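# Heat the ring gear and shrink-fit it onto the flywheel

## Task

Seat the ring gear on the flywheel so that it rests flat against the flywheel's shoulder the whole way round. It will only slide on while hot. To heat it, lay it flat on the heater's pegs and press the button, then wait until the gauge needle comes to rest at the final mark. Once lifted off, it stays hot only while the returning needle is still over the marks. As soon as any part of it is around the flywheel, it cools almost at once and locks where it sits, whatever the gauge reads and even during a pause to think.

## Robot and tools

Robot: two arms. left_arm sits on the +y side with its base at (+0.010, +0.334, +0.013) m. right_arm sits on the -y side with its base at (-0.040, -0.348, +0.008) m. Each base is turned only very slightly about z. right_arm has a five-finger right hand and left_arm a mirror-image left hand. Camera image sides do not match arm names.

Frames. The scene frame has its origin at table height, midway between the nominal bases, with +z up and +x out over the table. Fixed cameras use this frame. Each arm's reported hand pose, Hand target and offsets use that arm's own base axes, and rotations turn about the Hand target's position.

The hand point sits 0.05 m in front of the palm and 0.15 m out from the wrist face. Its axes: +z along the straight fingers, +y out of the palm, +x across the palm away from the thumb on the right hand (toward the thumb on the left hand). Straight fingers reach 0.06–0.07 m past the point and lie 0.06 m behind it along -y. A wrist bracket on the little-finger side can strike things.

Rows. Every row holds 28 numbers in [-1, 1], always for both arms, in this order:
- left_arm: dx, dy, dz, rx, ry, rz
- left hand: six motor numbers, then force_limit, speed
- right_arm: dx, dy, dz, rx, ry, rz
- right hand: six motor numbers, then force_limit, speed

The six pose numbers are an offset, not a pose. They count from that arm's Hand target as it stood when the action or move began, along its base axes. 1.0 means 0.6 m of travel or 180 degrees of turn. rx, ry, rz form one rotation vector. Every row of an action counts from that same start, so sending an offset again moves the arm further. All zeros re-requests the current Hand target.

Hand motor numbers, in order: little, ring, middle, index, thumb_bend, thumb_turn. +1 is open or straight; -1 is closed. For thumb_turn, -1 puts the thumb in front of the palm, opposite the fingers.

Grasp form: instead of six motor numbers, write a, b, c in the first three places and exactly 0 in the last three.
- a closes index and middle and bends the thumb.
- b closes ring and little.
- c swings the thumb in front of the palm.
- (0,0,0) is a fully open hand.
- To send three real zeros, write 0.001 in one of them.

force_limit runs from about 0 N at -1 to 10 N at +1 (15 N for the thumb motors). speed rises from near zero at -1 to full speed at +0.48 and stays full above that. Use -0.94 or slower for a gentle grip.

Hand numbers never mean 'no change'. To keep a hand as it is, repeat the last eight numbers actually sent to it. If nothing has been sent yet, send its hand_measured, hand_force_limit and hand_speed. With the thumb turned in, the hand can hold objects about 0.035–0.065 m thick, or a handle down to 0.025 m. To squeeze harder, raise force_limit and send a target more closed than hand_measured. To loosen, send a target more open than hand_measured.

Tools.
- execute_actions: actions is a list of actions, each a table of up to 15 rows, one row per 1/30 s step. A shorter table holds its last row until 15 steps are done. cameras is a list of names, ["all"] or []. Images come back if actions is empty or cameras asks for them.
- move: target is one 28-number row or a list of up to 15 rows. All rows are offsets from the same starting Hand targets, not from the previous row. speed is in m/s, from 0.002 to 4.3, default 0.25; turns are capped at twice that in rad/s. speed may be one number or one per target. blend is in metres and rounds corners; 0 means stop at each target. blocking=false returns after about 0.5 s while the move continues. All paths end together, and the whole move is capped at 10 s. Paths do not avoid obstacles or the other arm. Avoid paths near an arm's own base.
- wait: seconds from 0 to 10. The arms hold their last command.
- stop: brakes a running move.
- zoom_image: camera (cam_high, cam_low, cam_fly, cam_gauge, cam_left_wrist, cam_right_wrist) plus region [x0, y0, x1, y1] in pixels, at most 504 by 504. Works only on the newest images.
- show_instructions: shows the reference pages.
- finished_scene: ends the scene (scene 1); cannot be undone.

Results.
- end_effector_position (m) and end_effector_quat_wxyz, in the arm's base frame.
- Hand target: the last commanded pose after clipping.
- hand_measured, hand_stopped_by (moving, target, force, stalled, fault), hand_load_n (positive means pushed open). All three list values in motor order.
- Joint positions, Joint velocities and Joint torques. Torques include the arm's weight, so they are not zero in free air.
- A move adds a 'move:' line with its ending (done, off_target, moving, held, fault) and limits (paced = clipped, held = steps withheld).
- MOTOR HOT appears at 85 °C. At 100 °C an OVER-TEMPERATURE FAULT drops that arm for 30–60 s.

Arms often rest 1–3 cm short of the command, usually below it. This gap does not mean contact. To close it, send the missing distance as an offset. Each step, commanded orientation is clipped to within 40 degrees of the measured one.

Avoid:
- dropping the gear, letting go while it moves, or letting anything leave the table;
- fast contacts, slams, or hard pushes into fixed or heavy things;
- the two hands touching or pressing on each other;
- overloading fingers;
- holding loads or stretched poses for long, which heats the motors.

The scene keeps running while you think. Once the gear touches the flywheel it grips in place, so line it up level and centred before lowering it.

Each tool is called by a JSON object that holds its "op" and its "data", one argument or row to a line.

Reference images:

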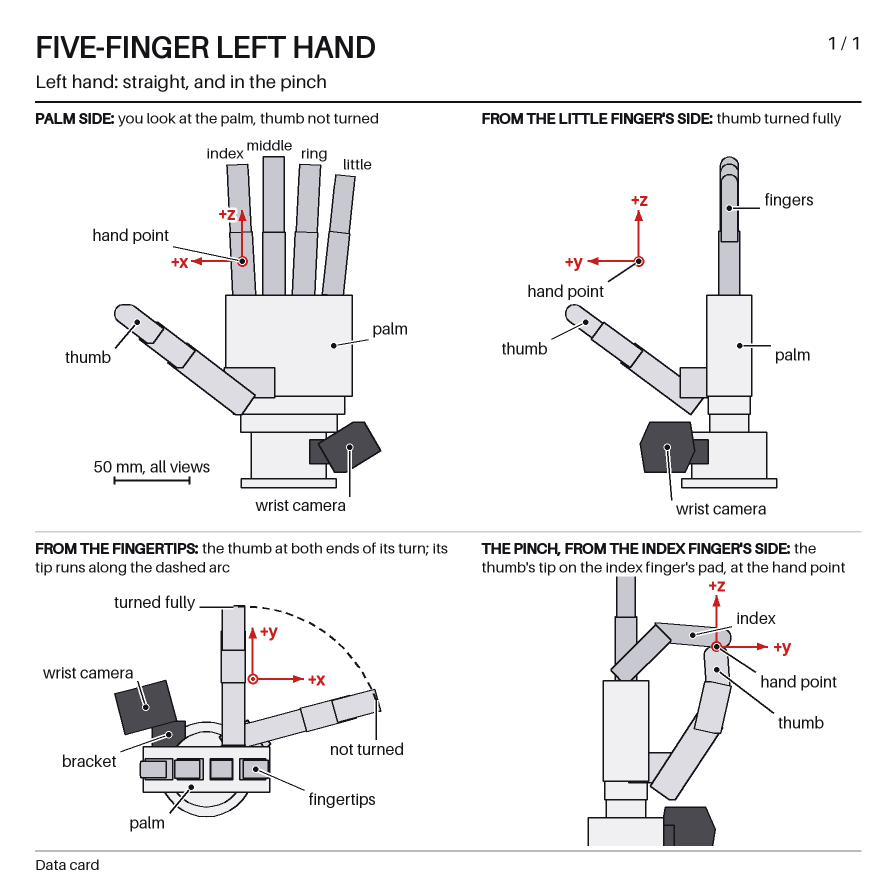

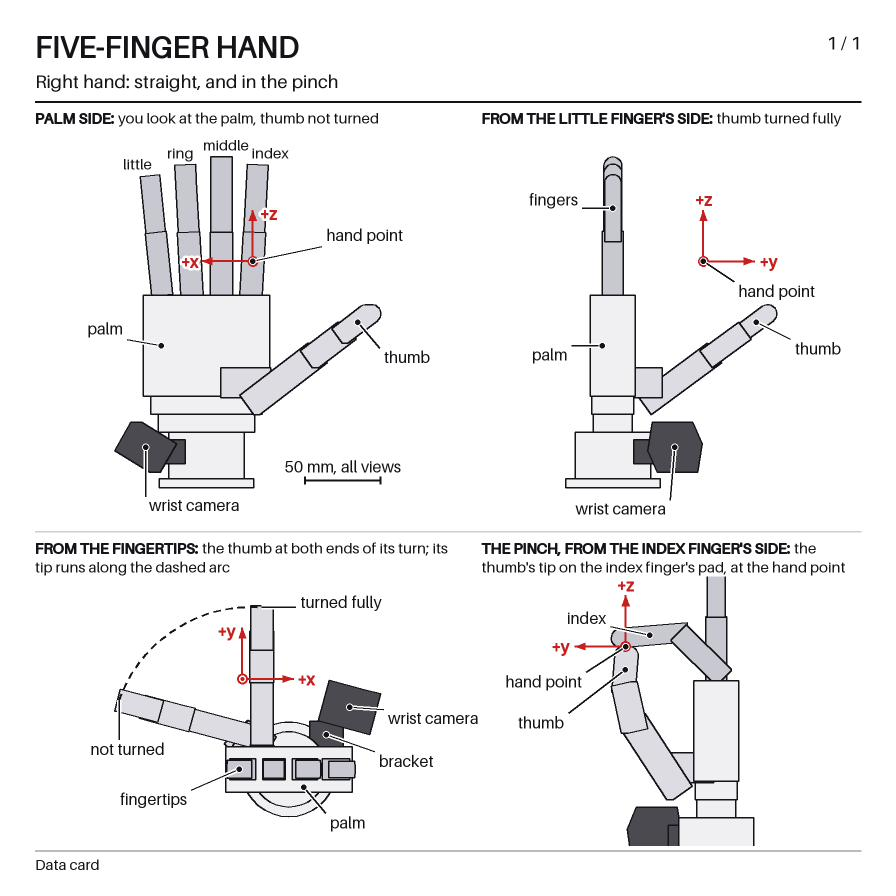

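## Session

{"op": "execute_actions", "data": {
  "actions": [],
  "cameras": ["all"]
}}

Scene clock: 0.00 s.
left_arm: end_effector_position=(+0.5960, -0.0362, +0.1624) hand_measured=(+1.000, +1.000, +1.000, +1.000, +1.000, +1.000) hand_load_n=(+0.0, +0.0, +0.0, +0.0, +0.0, +0.5) hand_stopped_by=(target, target, target, target, target, target) hand_force_limit=0.00 hand_speed=-0.80 end_effector_quat_wxyz=(+0.058, +0.894, -0.442, +0.052) | right_arm: end_effector_position=(+0.2649, +0.3037, +0.2424) hand_measured=(+1.000, +1.000, +1.000, +1.000, +1.000, +1.000) hand_load_n=(+0.0, +0.5, +0.0, +0.0, +0.0, +0.5) hand_stopped_by=(target, target, target, target, target, target) hand_force_limit=0.00 hand_speed=-0.80 end_effector_quat_wxyz=(+0.120, +0.928, +0.248, +0.249)
Joint positions: left_arm=[0.086 1.986 1.909 -1.465 0.152 -0.568] | right_arm=[1.177 1.425 1.312 -1.331 0.547 -0.952]
Joint velocities: within noise
Joint torques (N m): no reading
Heat: left arm: hottest wrist pitch 26 °C; right arm: hottest waist 26 °C.
Hand target: left_arm +0.6015, -0.0357, +0.1639; +0.055, +0.893, -0.442, +0.056 | right_arm +0.2678, +0.3105, +0.2538; +0.108, +0.929, +0.244, +0.259

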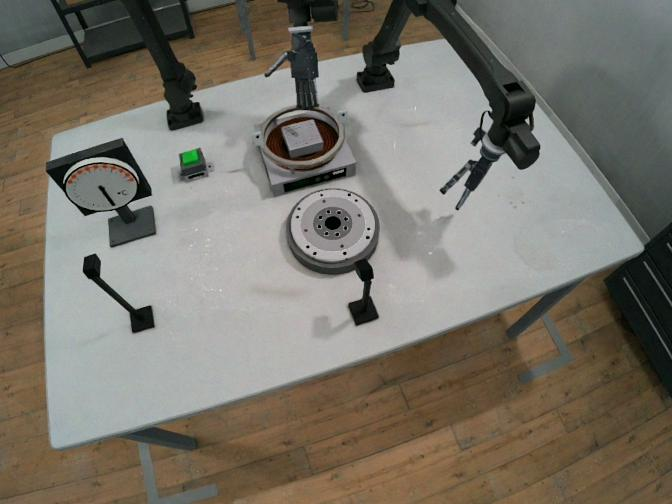

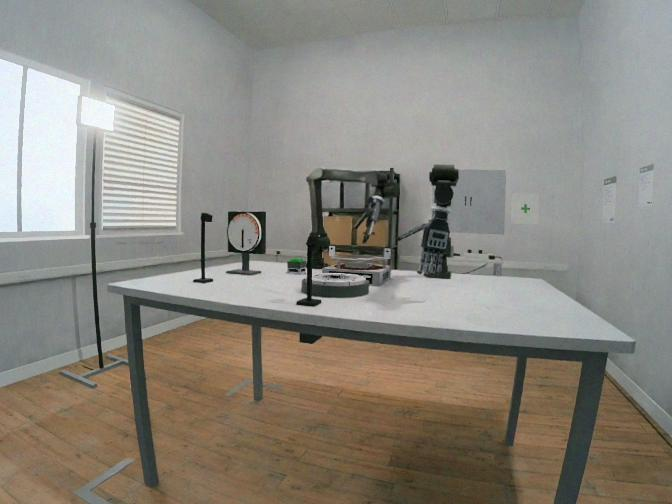

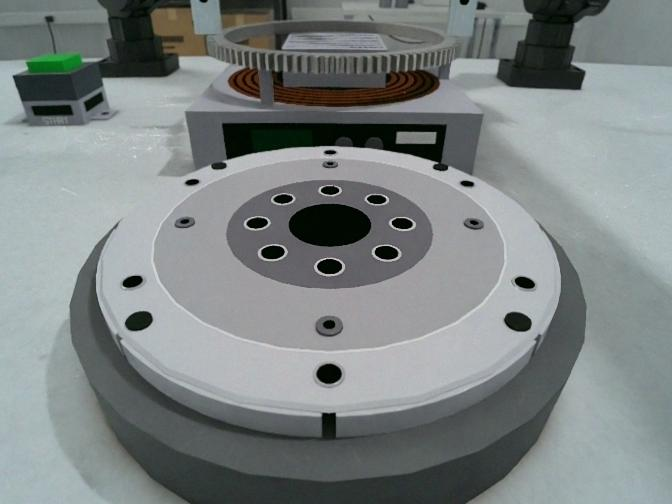

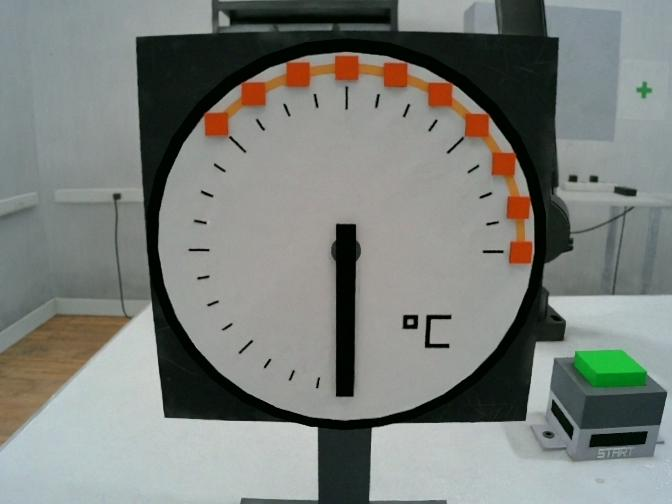

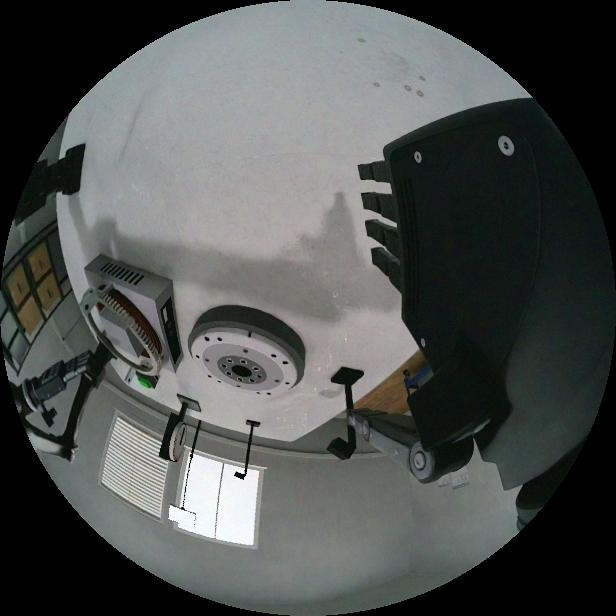

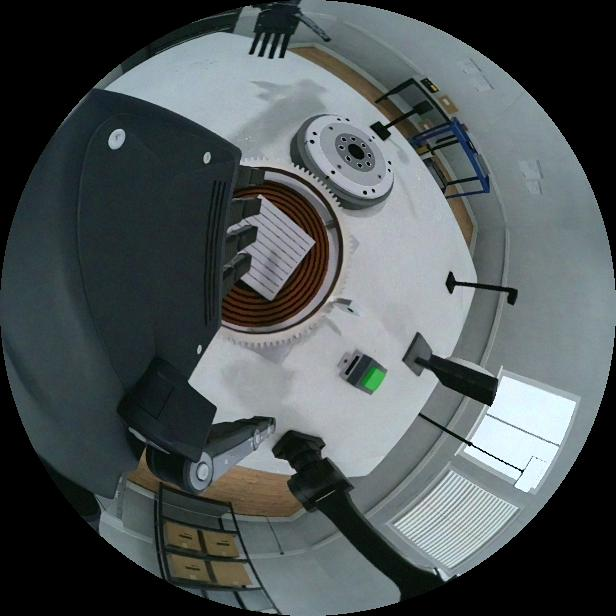

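{"op": "zoom_image", "data": {
  "camera": "cam_high",
  "region": [220, 60, 420, 280]
}}

{"op": "zoom_image", "data": {
  "camera": "cam_fly",
  "region": [160, 0, 504, 180]
}}

{"op": "zoom_image", "data": {
  "camera": "cam_right_wrist",
  "region": [180, 100, 480, 400]
}}

{"op": "zoom_image", "data": {
  "camera": "cam_left_wrist",
  "region": [50, 220, 350, 500]
}}

Scaled by 2.291.

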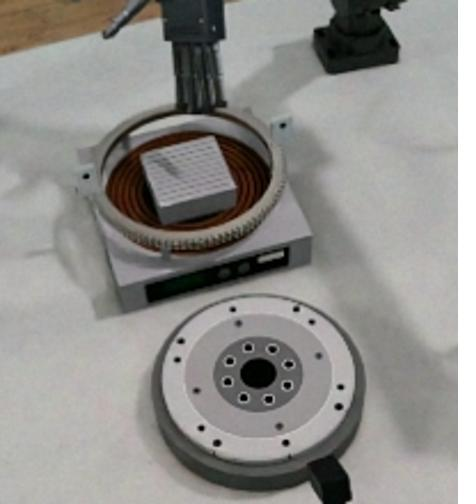

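Scaled by 1.465.

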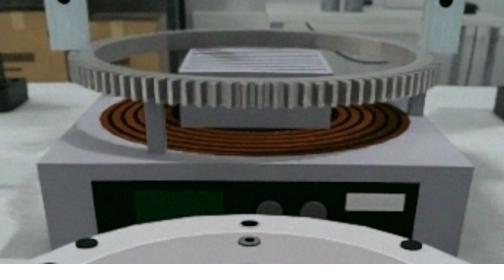

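Scaled by 1.680 from the camera's 616x616 image, which has a finer 880x880 frame.

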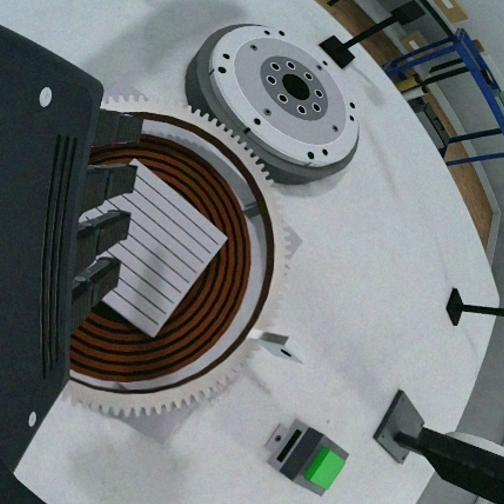

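Scaled by 1.680 from the camera's 616x616 image, which has a finer 880x880 frame.

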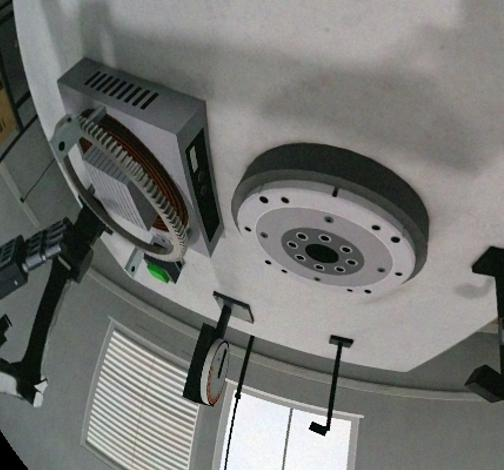

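{"op": "zoom_image", "data": {
  "camera": "cam_high",
  "region": [245, 95, 360, 205]
}}

{"op": "zoom_image", "data": {
  "camera": "cam_right_wrist",
  "region": [300, 280, 400, 400]
}}

{"op": "zoom_image", "data": {
  "camera": "cam_left_wrist",
  "region": [60, 240, 200, 410]
}}

{"op": "zoom_image", "data": {
  "camera": "cam_fly",
  "region": [180, 0, 340, 120]
}}

{"op": "zoom_image", "data": {
  "camera": "cam_fly",
  "region": [340, 0, 504, 120]
}}

{"op": "zoom_image", "data": {
  "camera": "cam_low",
  "region": [200, 160, 500, 320]
}}

Scaled by 4.383.

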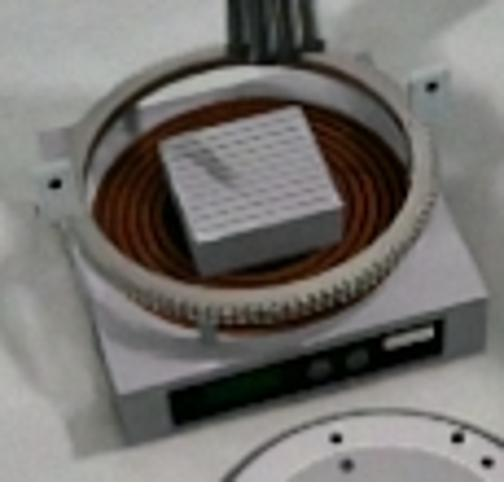

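Scaled by 4.200 from the camera's 616x616 image, which has a finer 880x880 frame.

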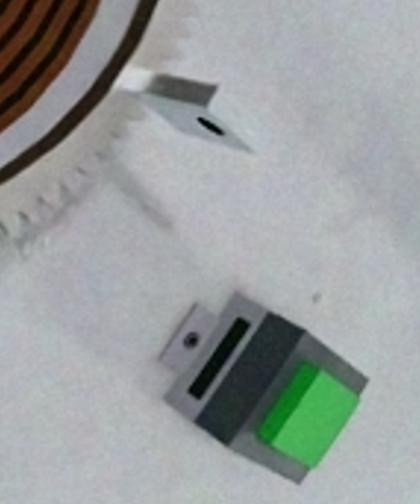

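Scaled by 2.965 from the camera's 616x616 image, which has a finer 880x880 frame.

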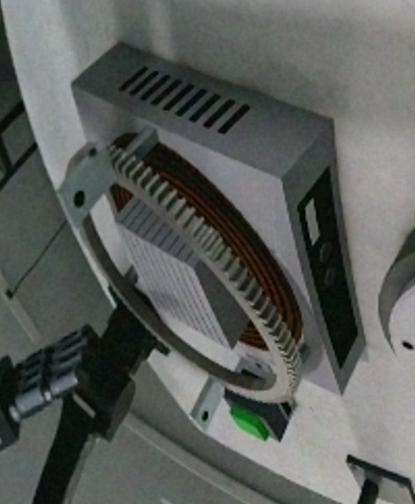

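Scaled by 3.150.

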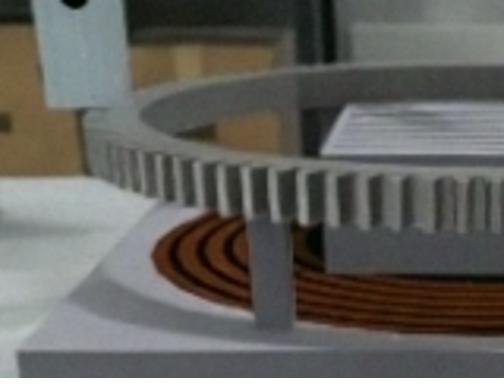

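Scaled by 3.073.

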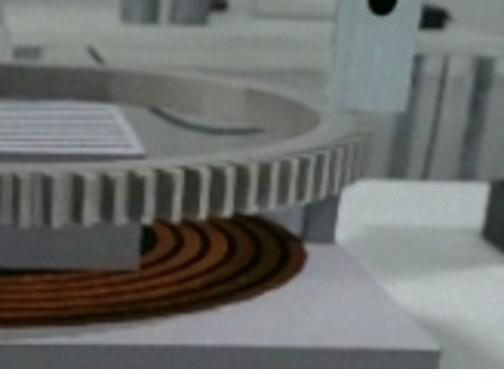

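Scaled by 1.680.

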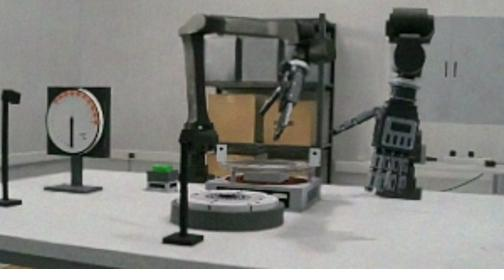

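{"op": "zoom_image", "data": {
  "camera": "cam_high",
  "region": [400, 60, 560, 230]
}}

{"op": "zoom_image", "data": {
  "camera": "cam_high",
  "region": [20, 40, 420, 340]
}}

Scaled by 2.965.

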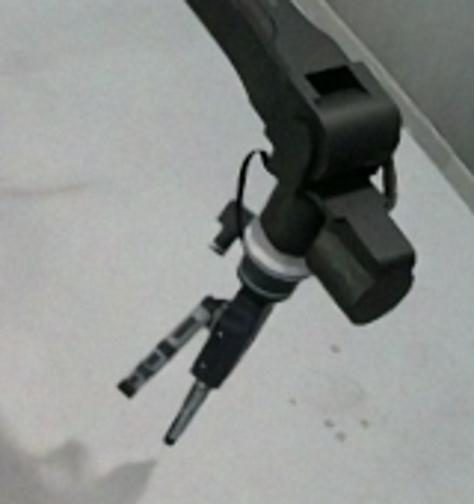

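Scaled by 1.260.

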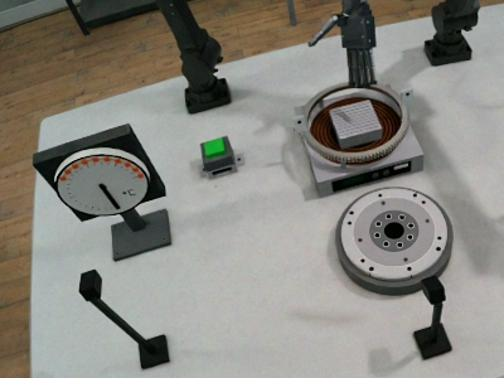

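{"op": "move", "data": {
  "target": [
    [0,0,0.2,0,0,0, 0,0,1,0,0,0, 0,0, 0,0,0.2,0,0,0, 0,0,1,0,0,0, 0,0],
    [-0.356,-0.307,0.205,0.0509,0.0004,-0.1953, 0,0,1,0,0,0, 0,0, 0.267,-0.261,0.12,0.201,0.083,-0.638, 0,0,1,0,0,0,0,0]
  ],
  "blend": [0.05,0],
  "speed": 0.25,
  "cameras": ["all"]
}}

Scene clock: 43.60 s.
left_arm: end_effector_position=(+0.3950, -0.2212, +0.2857) hand_measured=(+1.000, +1.000, +1.000, +1.000, +0.650, -1.000) hand_load_n=(+0.0, +0.0, +0.0, +0.0, +0.0, +0.0) hand_stopped_by=(target, target, target, target, target, target) hand_force_limit=0.00 hand_speed=0.00 end_effector_quat_wxyz=(-0.001, +0.724, -0.690, +0.005) | right_arm: end_effector_position=(+0.4145, +0.1521, +0.3088) hand_measured=(+1.000, +1.000, +1.000, +1.000, +0.650, -1.000) hand_load_n=(+0.0, +0.0, +0.0, +0.0, +0.0, +0.0) hand_stopped_by=(target, target, target, target, target, target) hand_force_limit=0.00 hand_speed=0.00 end_effector_quat_wxyz=(-0.026, +0.716, -0.698, +0.013)
Joint positions: left_arm=[-0.39 1.623 1.752 -1.69 0.002 -0.439] | right_arm=[0.252 1.599 1.789 -1.703 -0.005 0.226]
Joint torques (N m): left_arm=[0.21 -12.1 6.67 0.24 -0.01 0.08] | right_arm=[0.91 -11.16 14.78 0.01 -0.1 0.08]
Heat: left arm: hottest elbow 28 °C; right arm: hottest waist 26 °C.
Hand target: left_arm +0.3879, -0.2201, +0.2870; -0.001, +0.720, -0.694, +0.001 | right_arm +0.4280, +0.1538, +0.3257; -0.001, +0.712, -0.702, +0.002
Off the commanded pose: left_arm 0.007 m, 1 deg | right_arm 0.022 m, 3 deg.
joint sent to its limit (right arm) — joint 4 (wrist pitch), lower limit. The joint targets are off in orientation, not in position.
move: off_target (right_arm)

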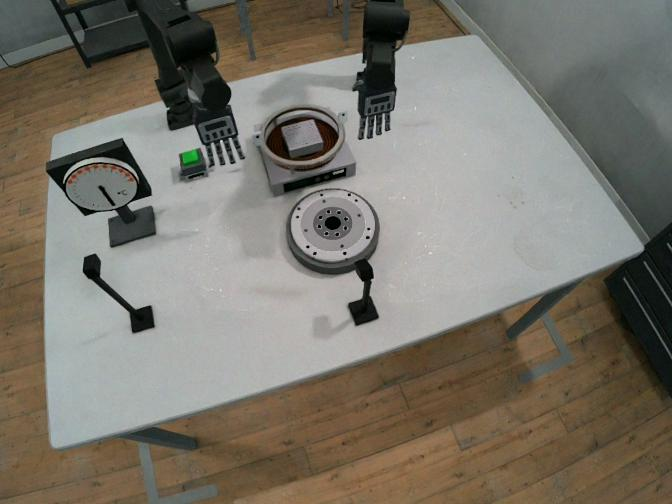

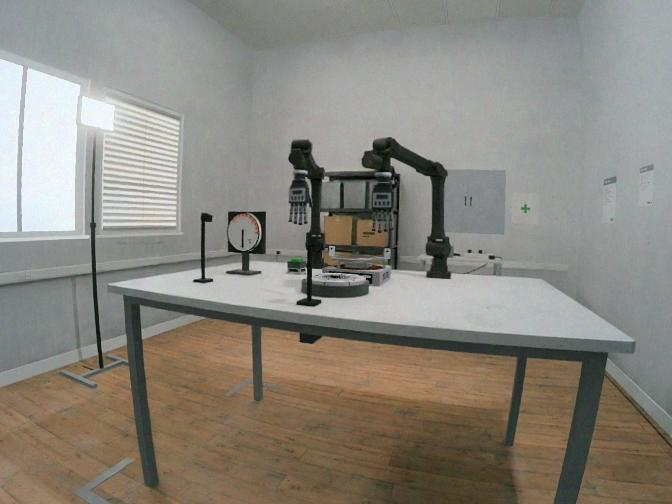

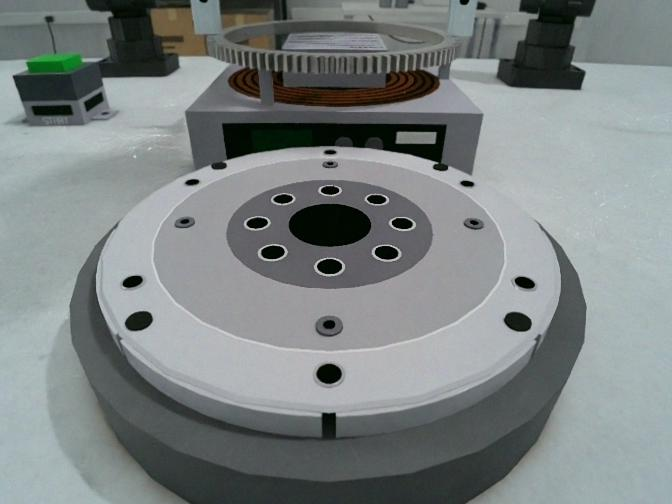

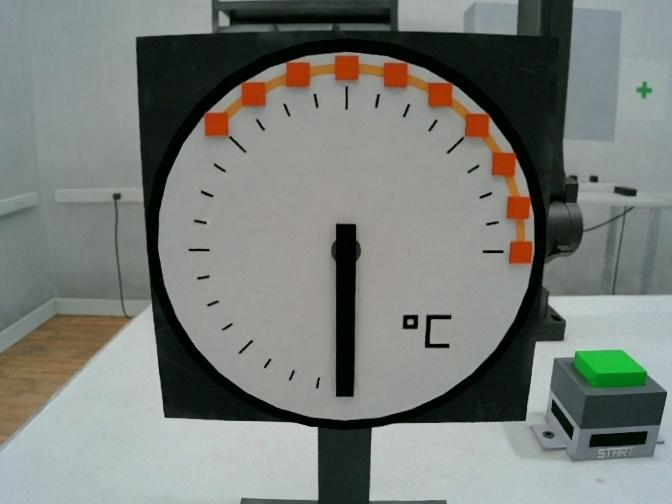

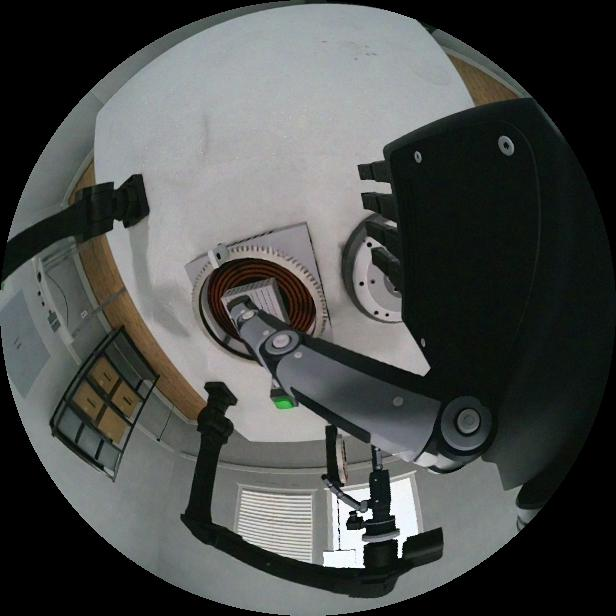

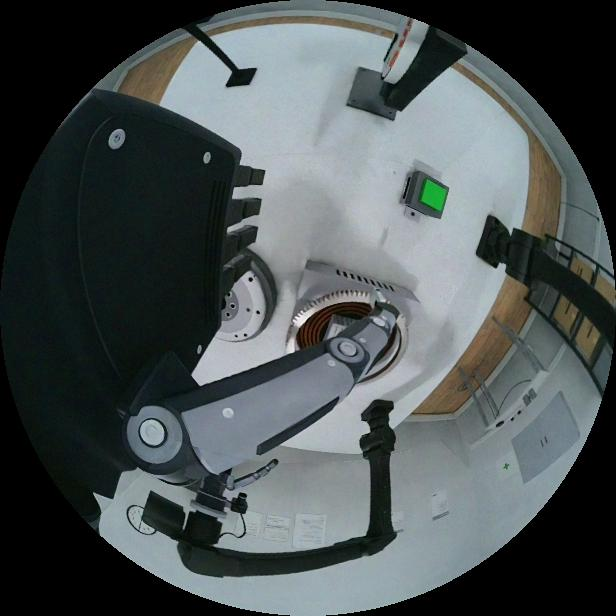

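{"op": "zoom_image", "data": {
  "camera": "cam_high",
  "region": [160, 60, 420, 200]
}}

{"op": "zoom_image", "data": {
  "camera": "cam_left_wrist",
  "region": [160, 190, 420, 440]
}}

{"op": "zoom_image", "data": {
  "camera": "cam_right_wrist",
  "region": [200, 140, 480, 420]
}}

Scaled by 1.938.

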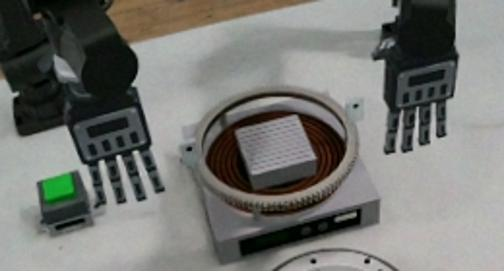

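Scaled by 1.938 from the camera's 616x616 image, which has a finer 880x880 frame.

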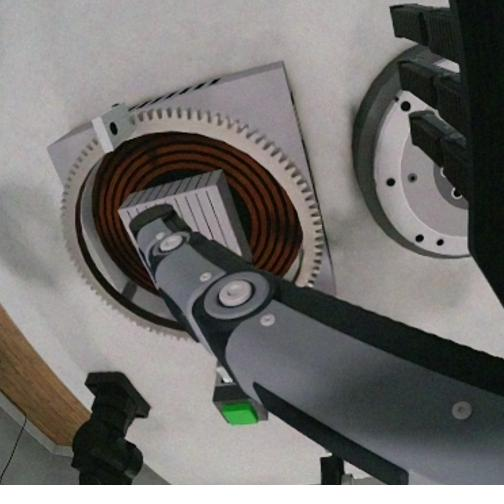

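Scaled by 1.800 from the camera's 616x616 image, which has a finer 880x880 frame.

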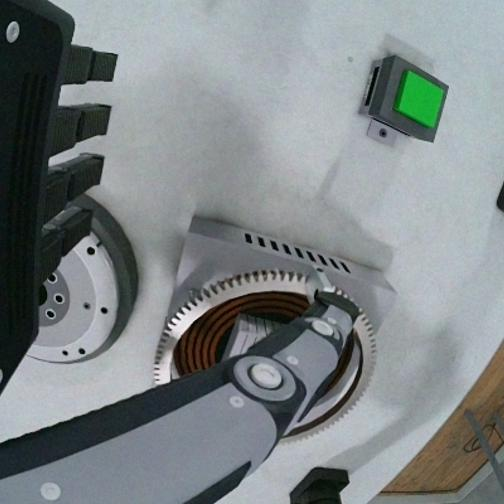

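{"op": "zoom_image", "data": {
  "camera": "cam_left_wrist",
  "region": [195, 225, 255, 285]
}}

{"op": "zoom_image", "data": {
  "camera": "cam_right_wrist",
  "region": [340, 270, 420, 350]
}}

Scaled by 8.400 from the camera's 616x616 image, which has a finer 880x880 frame.

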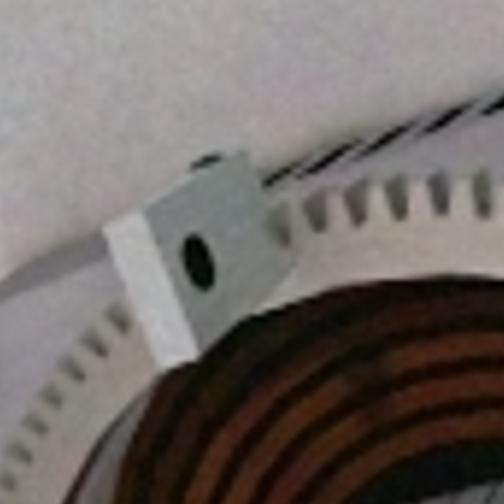

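Scaled by 6.300 from the camera's 616x616 image, which has a finer 880x880 frame.

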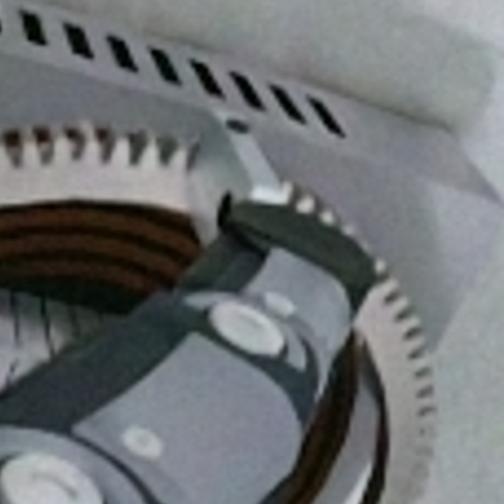

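{"op": "move", "data": {
  "target": [-0.1537,0.1108,-0.1167,0,0,0, 0,0,1,0,0,0, 0,0, -0.4217,-0.2472,-0.1562,0,0,0, 0,0,1,0,0,0, 0,0],
  "speed": 0.2,
  "cameras": ["cam_high","cam_gauge","cam_left_wrist","cam_right_wrist"]
}}

Scene clock: 199.13 s.
left_arm: end_effector_position=(+0.2953, -0.1573, +0.2180) hand_measured=(+1.000, +1.000, +1.000, +1.000, +0.650, -1.000) hand_load_n=(+0.0, +0.0, +0.0, +0.0, +0.0, +0.0) hand_stopped_by=(target, target, target, target, target, target) hand_force_limit=0.00 hand_speed=0.00 end_effector_quat_wxyz=(+0.002, +0.720, -0.694, -0.004) | right_arm: end_effector_position=(+0.1797, +0.0078, +0.2324) hand_measured=(+1.000, +1.000, +1.000, +1.000, +0.650, -1.000) hand_load_n=(+0.0, +0.0, +0.0, +0.0, +0.0, +0.0) hand_stopped_by=(target, target, target, target, target, target) hand_force_limit=0.00 hand_speed=0.00 end_effector_quat_wxyz=(-0.002, +0.713, -0.701, +0.004)
Joint positions: left_arm=[-0.336 1.329 1.254 -1.505 0.001 -0.372] | right_arm=[-0.089 0.953 1.012 -1.621 0.001 -0.105]
Joint torques (N m): left_arm=[1.2 -8.06 6.65 1.03 0.03 0.1] | right_arm=[0.97 -3.84 8.61 -0.13 0.05 -0.07]
Heat: left arm: hottest elbow 28 °C; right arm: hottest elbow 35 °C.
Hand target: left_arm +0.2957, -0.1536, +0.2169; -0.001, +0.720, -0.694, +0.001 | right_arm +0.1750, +0.0056, +0.2319; -0.001, +0.712, -0.702, +0.001
Off the commanded pose: left_arm 0.004 m, 1 deg | right_arm 0.005 m, 0 deg.
move: done
Images, in order (width x height): cam_high 672x504, cam_gauge 672x504, cam_left_wrist 616x616, cam_right_wrist 616x616.

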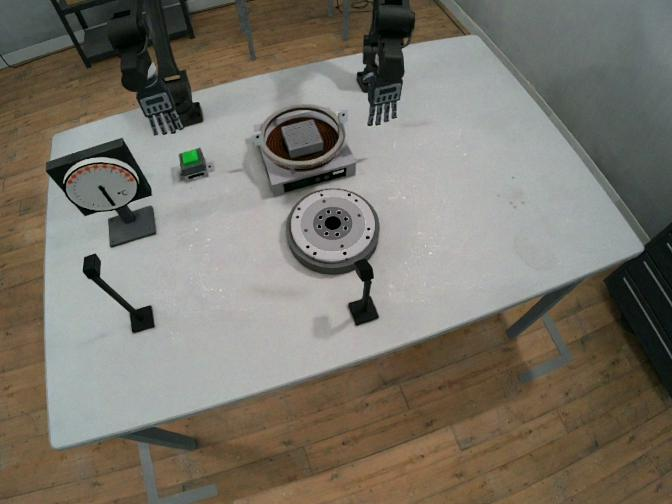

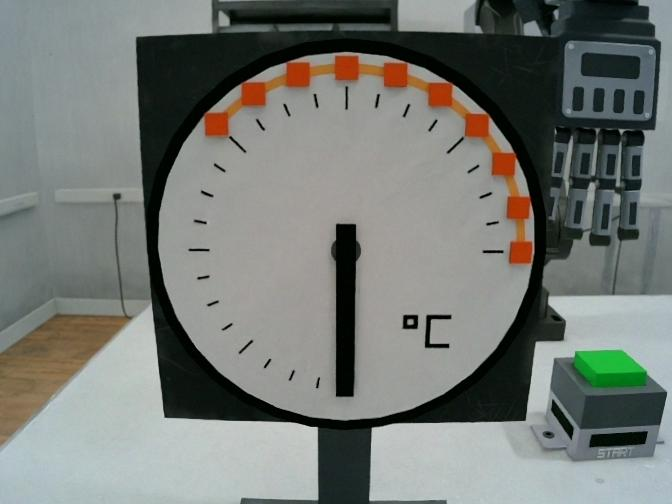

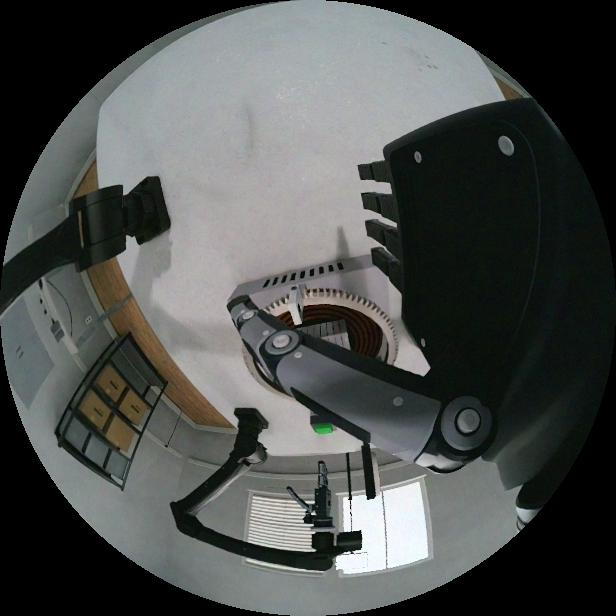

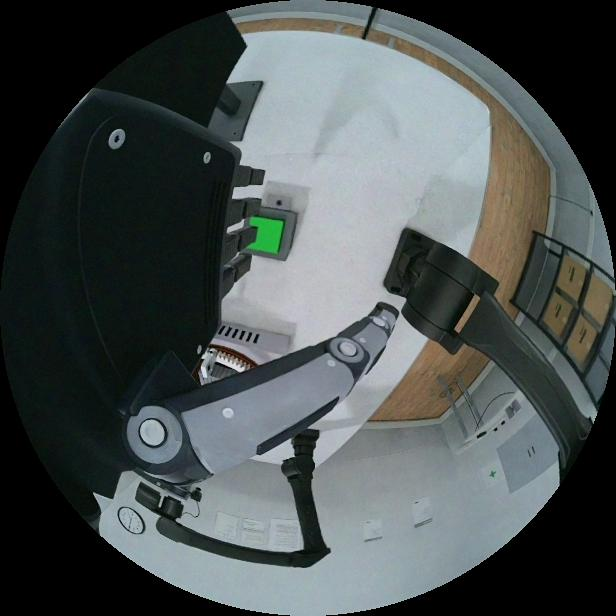

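{"op": "zoom_image", "data": {
  "camera": "cam_left_wrist",
  "region": [230, 250, 420, 400]
}}

{"op": "zoom_image", "data": {
  "camera": "cam_high",
  "region": [120, 70, 440, 270]
}}

{"op": "zoom_image", "data": {
  "camera": "cam_right_wrist",
  "region": [200, 150, 400, 350]
}}

Scaled by 2.653 from the camera's 616x616 image, which has a finer 880x880 frame.

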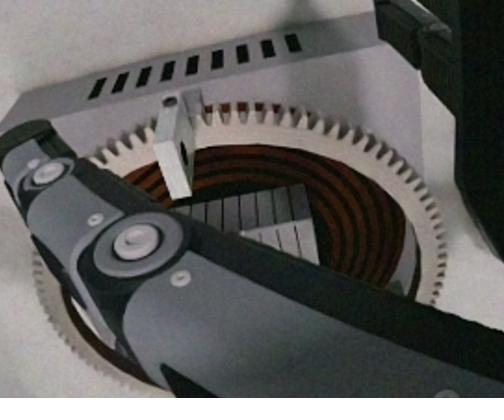

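Scaled by 1.575.

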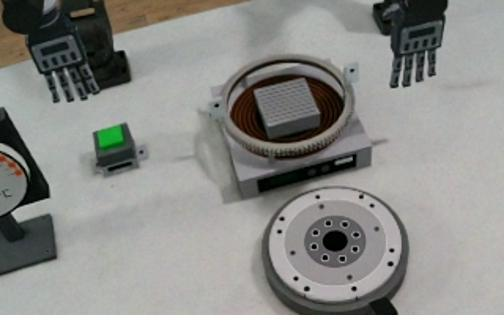

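Scaled by 2.520 from the camera's 616x616 image, which has a finer 880x880 frame.

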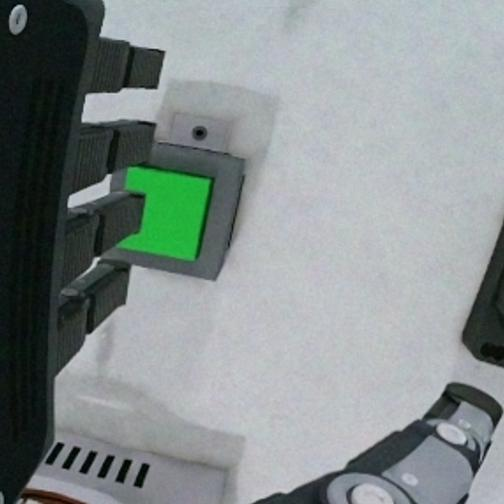

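{"op": "zoom_image", "data": {
  "camera": "cam_left_wrist",
  "region": [270, 270, 340, 340]
}}

Scaled by 7.200 from the camera's 616x616 image, which has a finer 880x880 frame.

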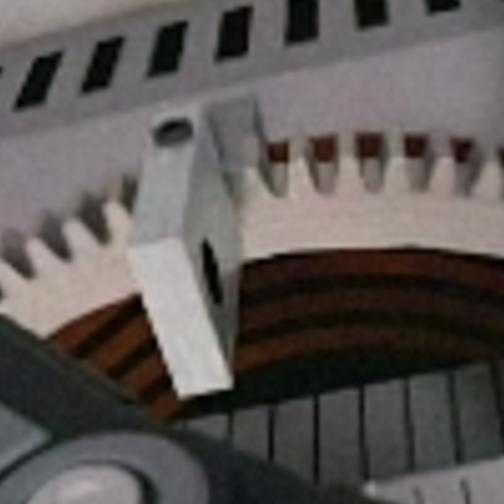

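{"op": "move", "data": {
  "target": [0,0,0,0,0,0, -1,-1,-0.55,-0.55,1,1, 0,0, 0.03,0.05,-0.1,0,0,0, 0,0,1,0,0,0, 0,0],
  "speed": 0.15,
  "cameras": ["cam_high","cam_gauge","cam_left_wrist","cam_right_wrist","cam_fly"]
}}

Scene clock: 284.27 s.
left_arm: end_effector_position=(+0.2956, -0.1573, +0.2180) hand_measured=(-1.000, -1.000, -0.550, -0.550, +1.000, +1.000) hand_load_n=(+0.0, +0.0, +0.0, +0.0, +0.0, +0.0) hand_stopped_by=(target, target, target, target, target, target) hand_force_limit=0.00 hand_speed=0.00 end_effector_quat_wxyz=(+0.002, +0.719, -0.695, -0.004) | right_arm: end_effector_position=(+0.1921, +0.0326, +0.1758) hand_measured=(+1.000, +1.000, +1.000, +1.000, +0.650, -1.000) hand_load_n=(+0.0, +0.0, +0.0, +0.0, +0.0, +0.0) hand_stopped_by=(target, target, target, target, target, target) hand_force_limit=0.00 hand_speed=0.00 end_effector_quat_wxyz=(-0.003, +0.711, -0.703, +0.003)
Joint positions: left_arm=[-0.336 1.329 1.254 -1.504 0.001 -0.371] | right_arm=[0.012 0.989 0.885 -1.458 0.001 0.002]
Joint torques (N m): left_arm=[1.26 -8.12 6.64 1.01 0.05 0.09] | right_arm=[2.61 -3.08 8.65 0.62 0.08 0.04]
Heat: left arm: hottest elbow 29 °C; right arm: hottest elbow 28 °C.
Hand target: left_arm +0.2957, -0.1536, +0.2169; -0.001, +0.720, -0.694, +0.001 | right_arm +0.1930, +0.0356, +0.1719; -0.001, +0.712, -0.702, +0.001
Off the commanded pose: left_arm 0.004 m, 1 deg | right_arm 0.005 m, 0 deg.
move: done
Images, in order (width x height): cam_high 672x504, cam_fly 672x504, cam_gauge 672x504, cam_left_wrist 616x616, cam_right_wrist 616x616.

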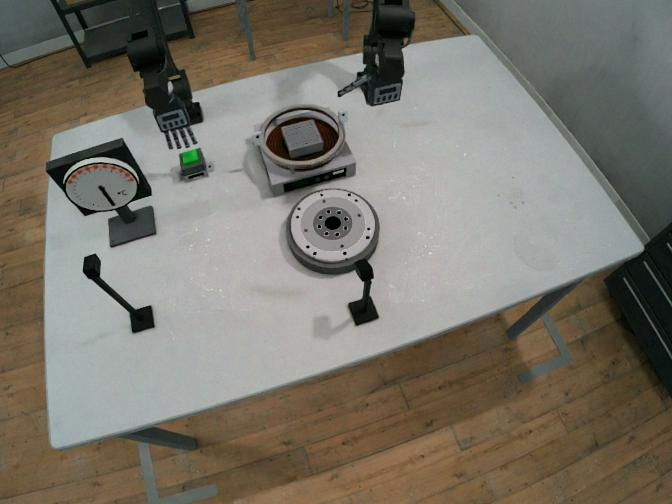

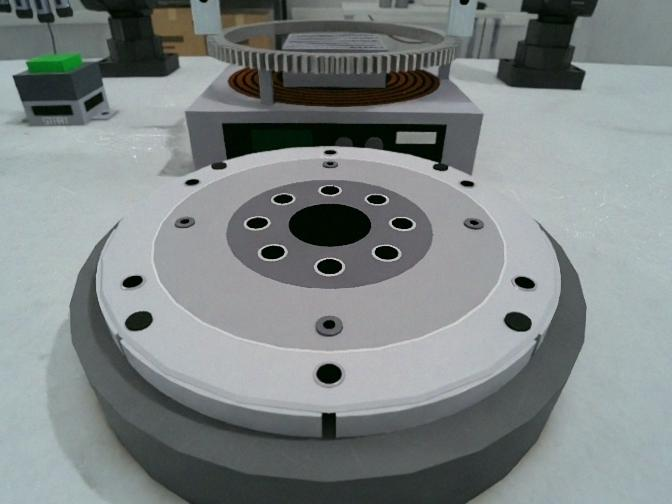

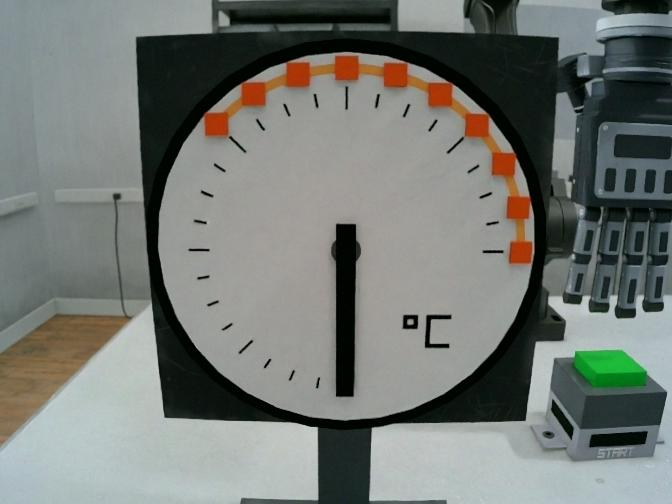

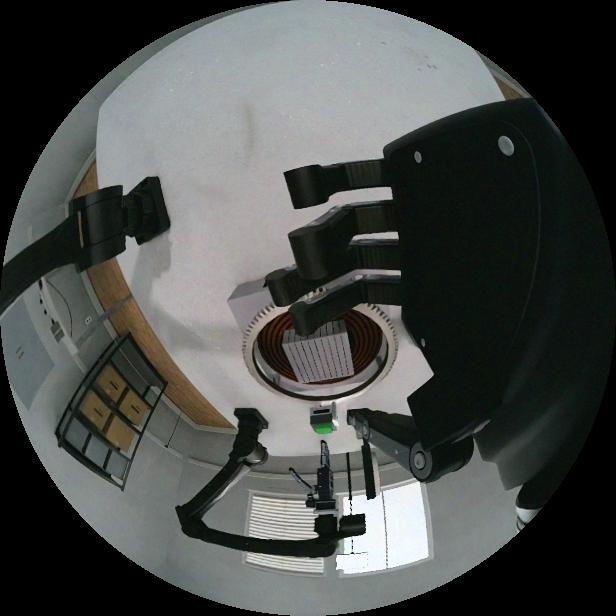

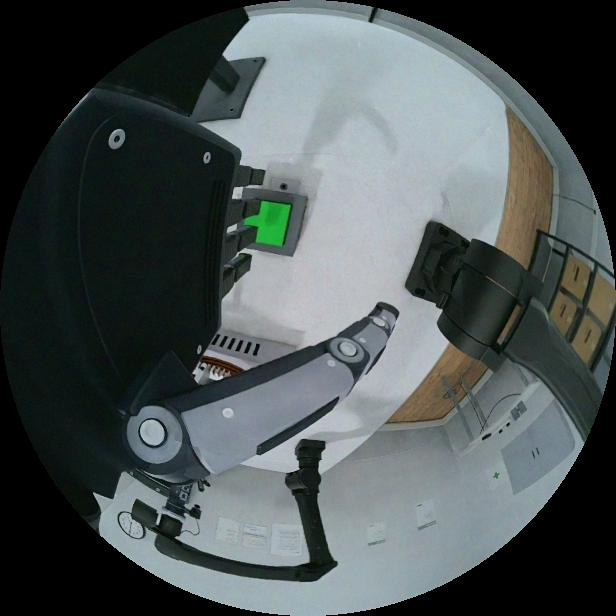

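{"op": "zoom_image", "data": {
  "camera": "cam_right_wrist",
  "region": [200, 150, 350, 300]
}}

{"op": "zoom_image", "data": {
  "camera": "cam_high",
  "region": [130, 70, 240, 190]
}}

{"op": "zoom_image", "data": {
  "camera": "cam_left_wrist",
  "region": [220, 140, 440, 420]
}}

Scaled by 3.360 from the camera's 616x616 image, which has a finer 880x880 frame.

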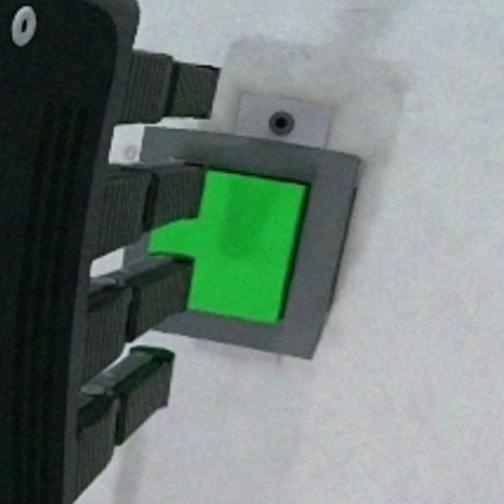

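Scaled by 4.200.

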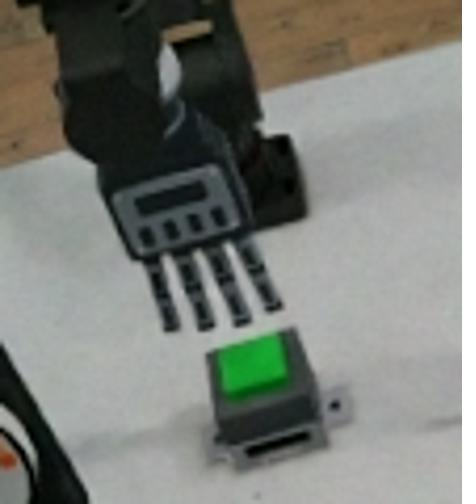

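Scaled by 1.800 from the camera's 616x616 image, which has a finer 880x880 frame.

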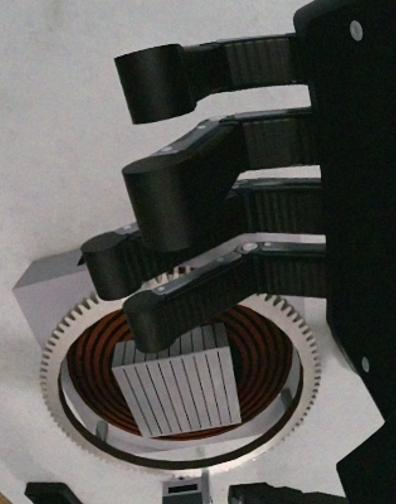

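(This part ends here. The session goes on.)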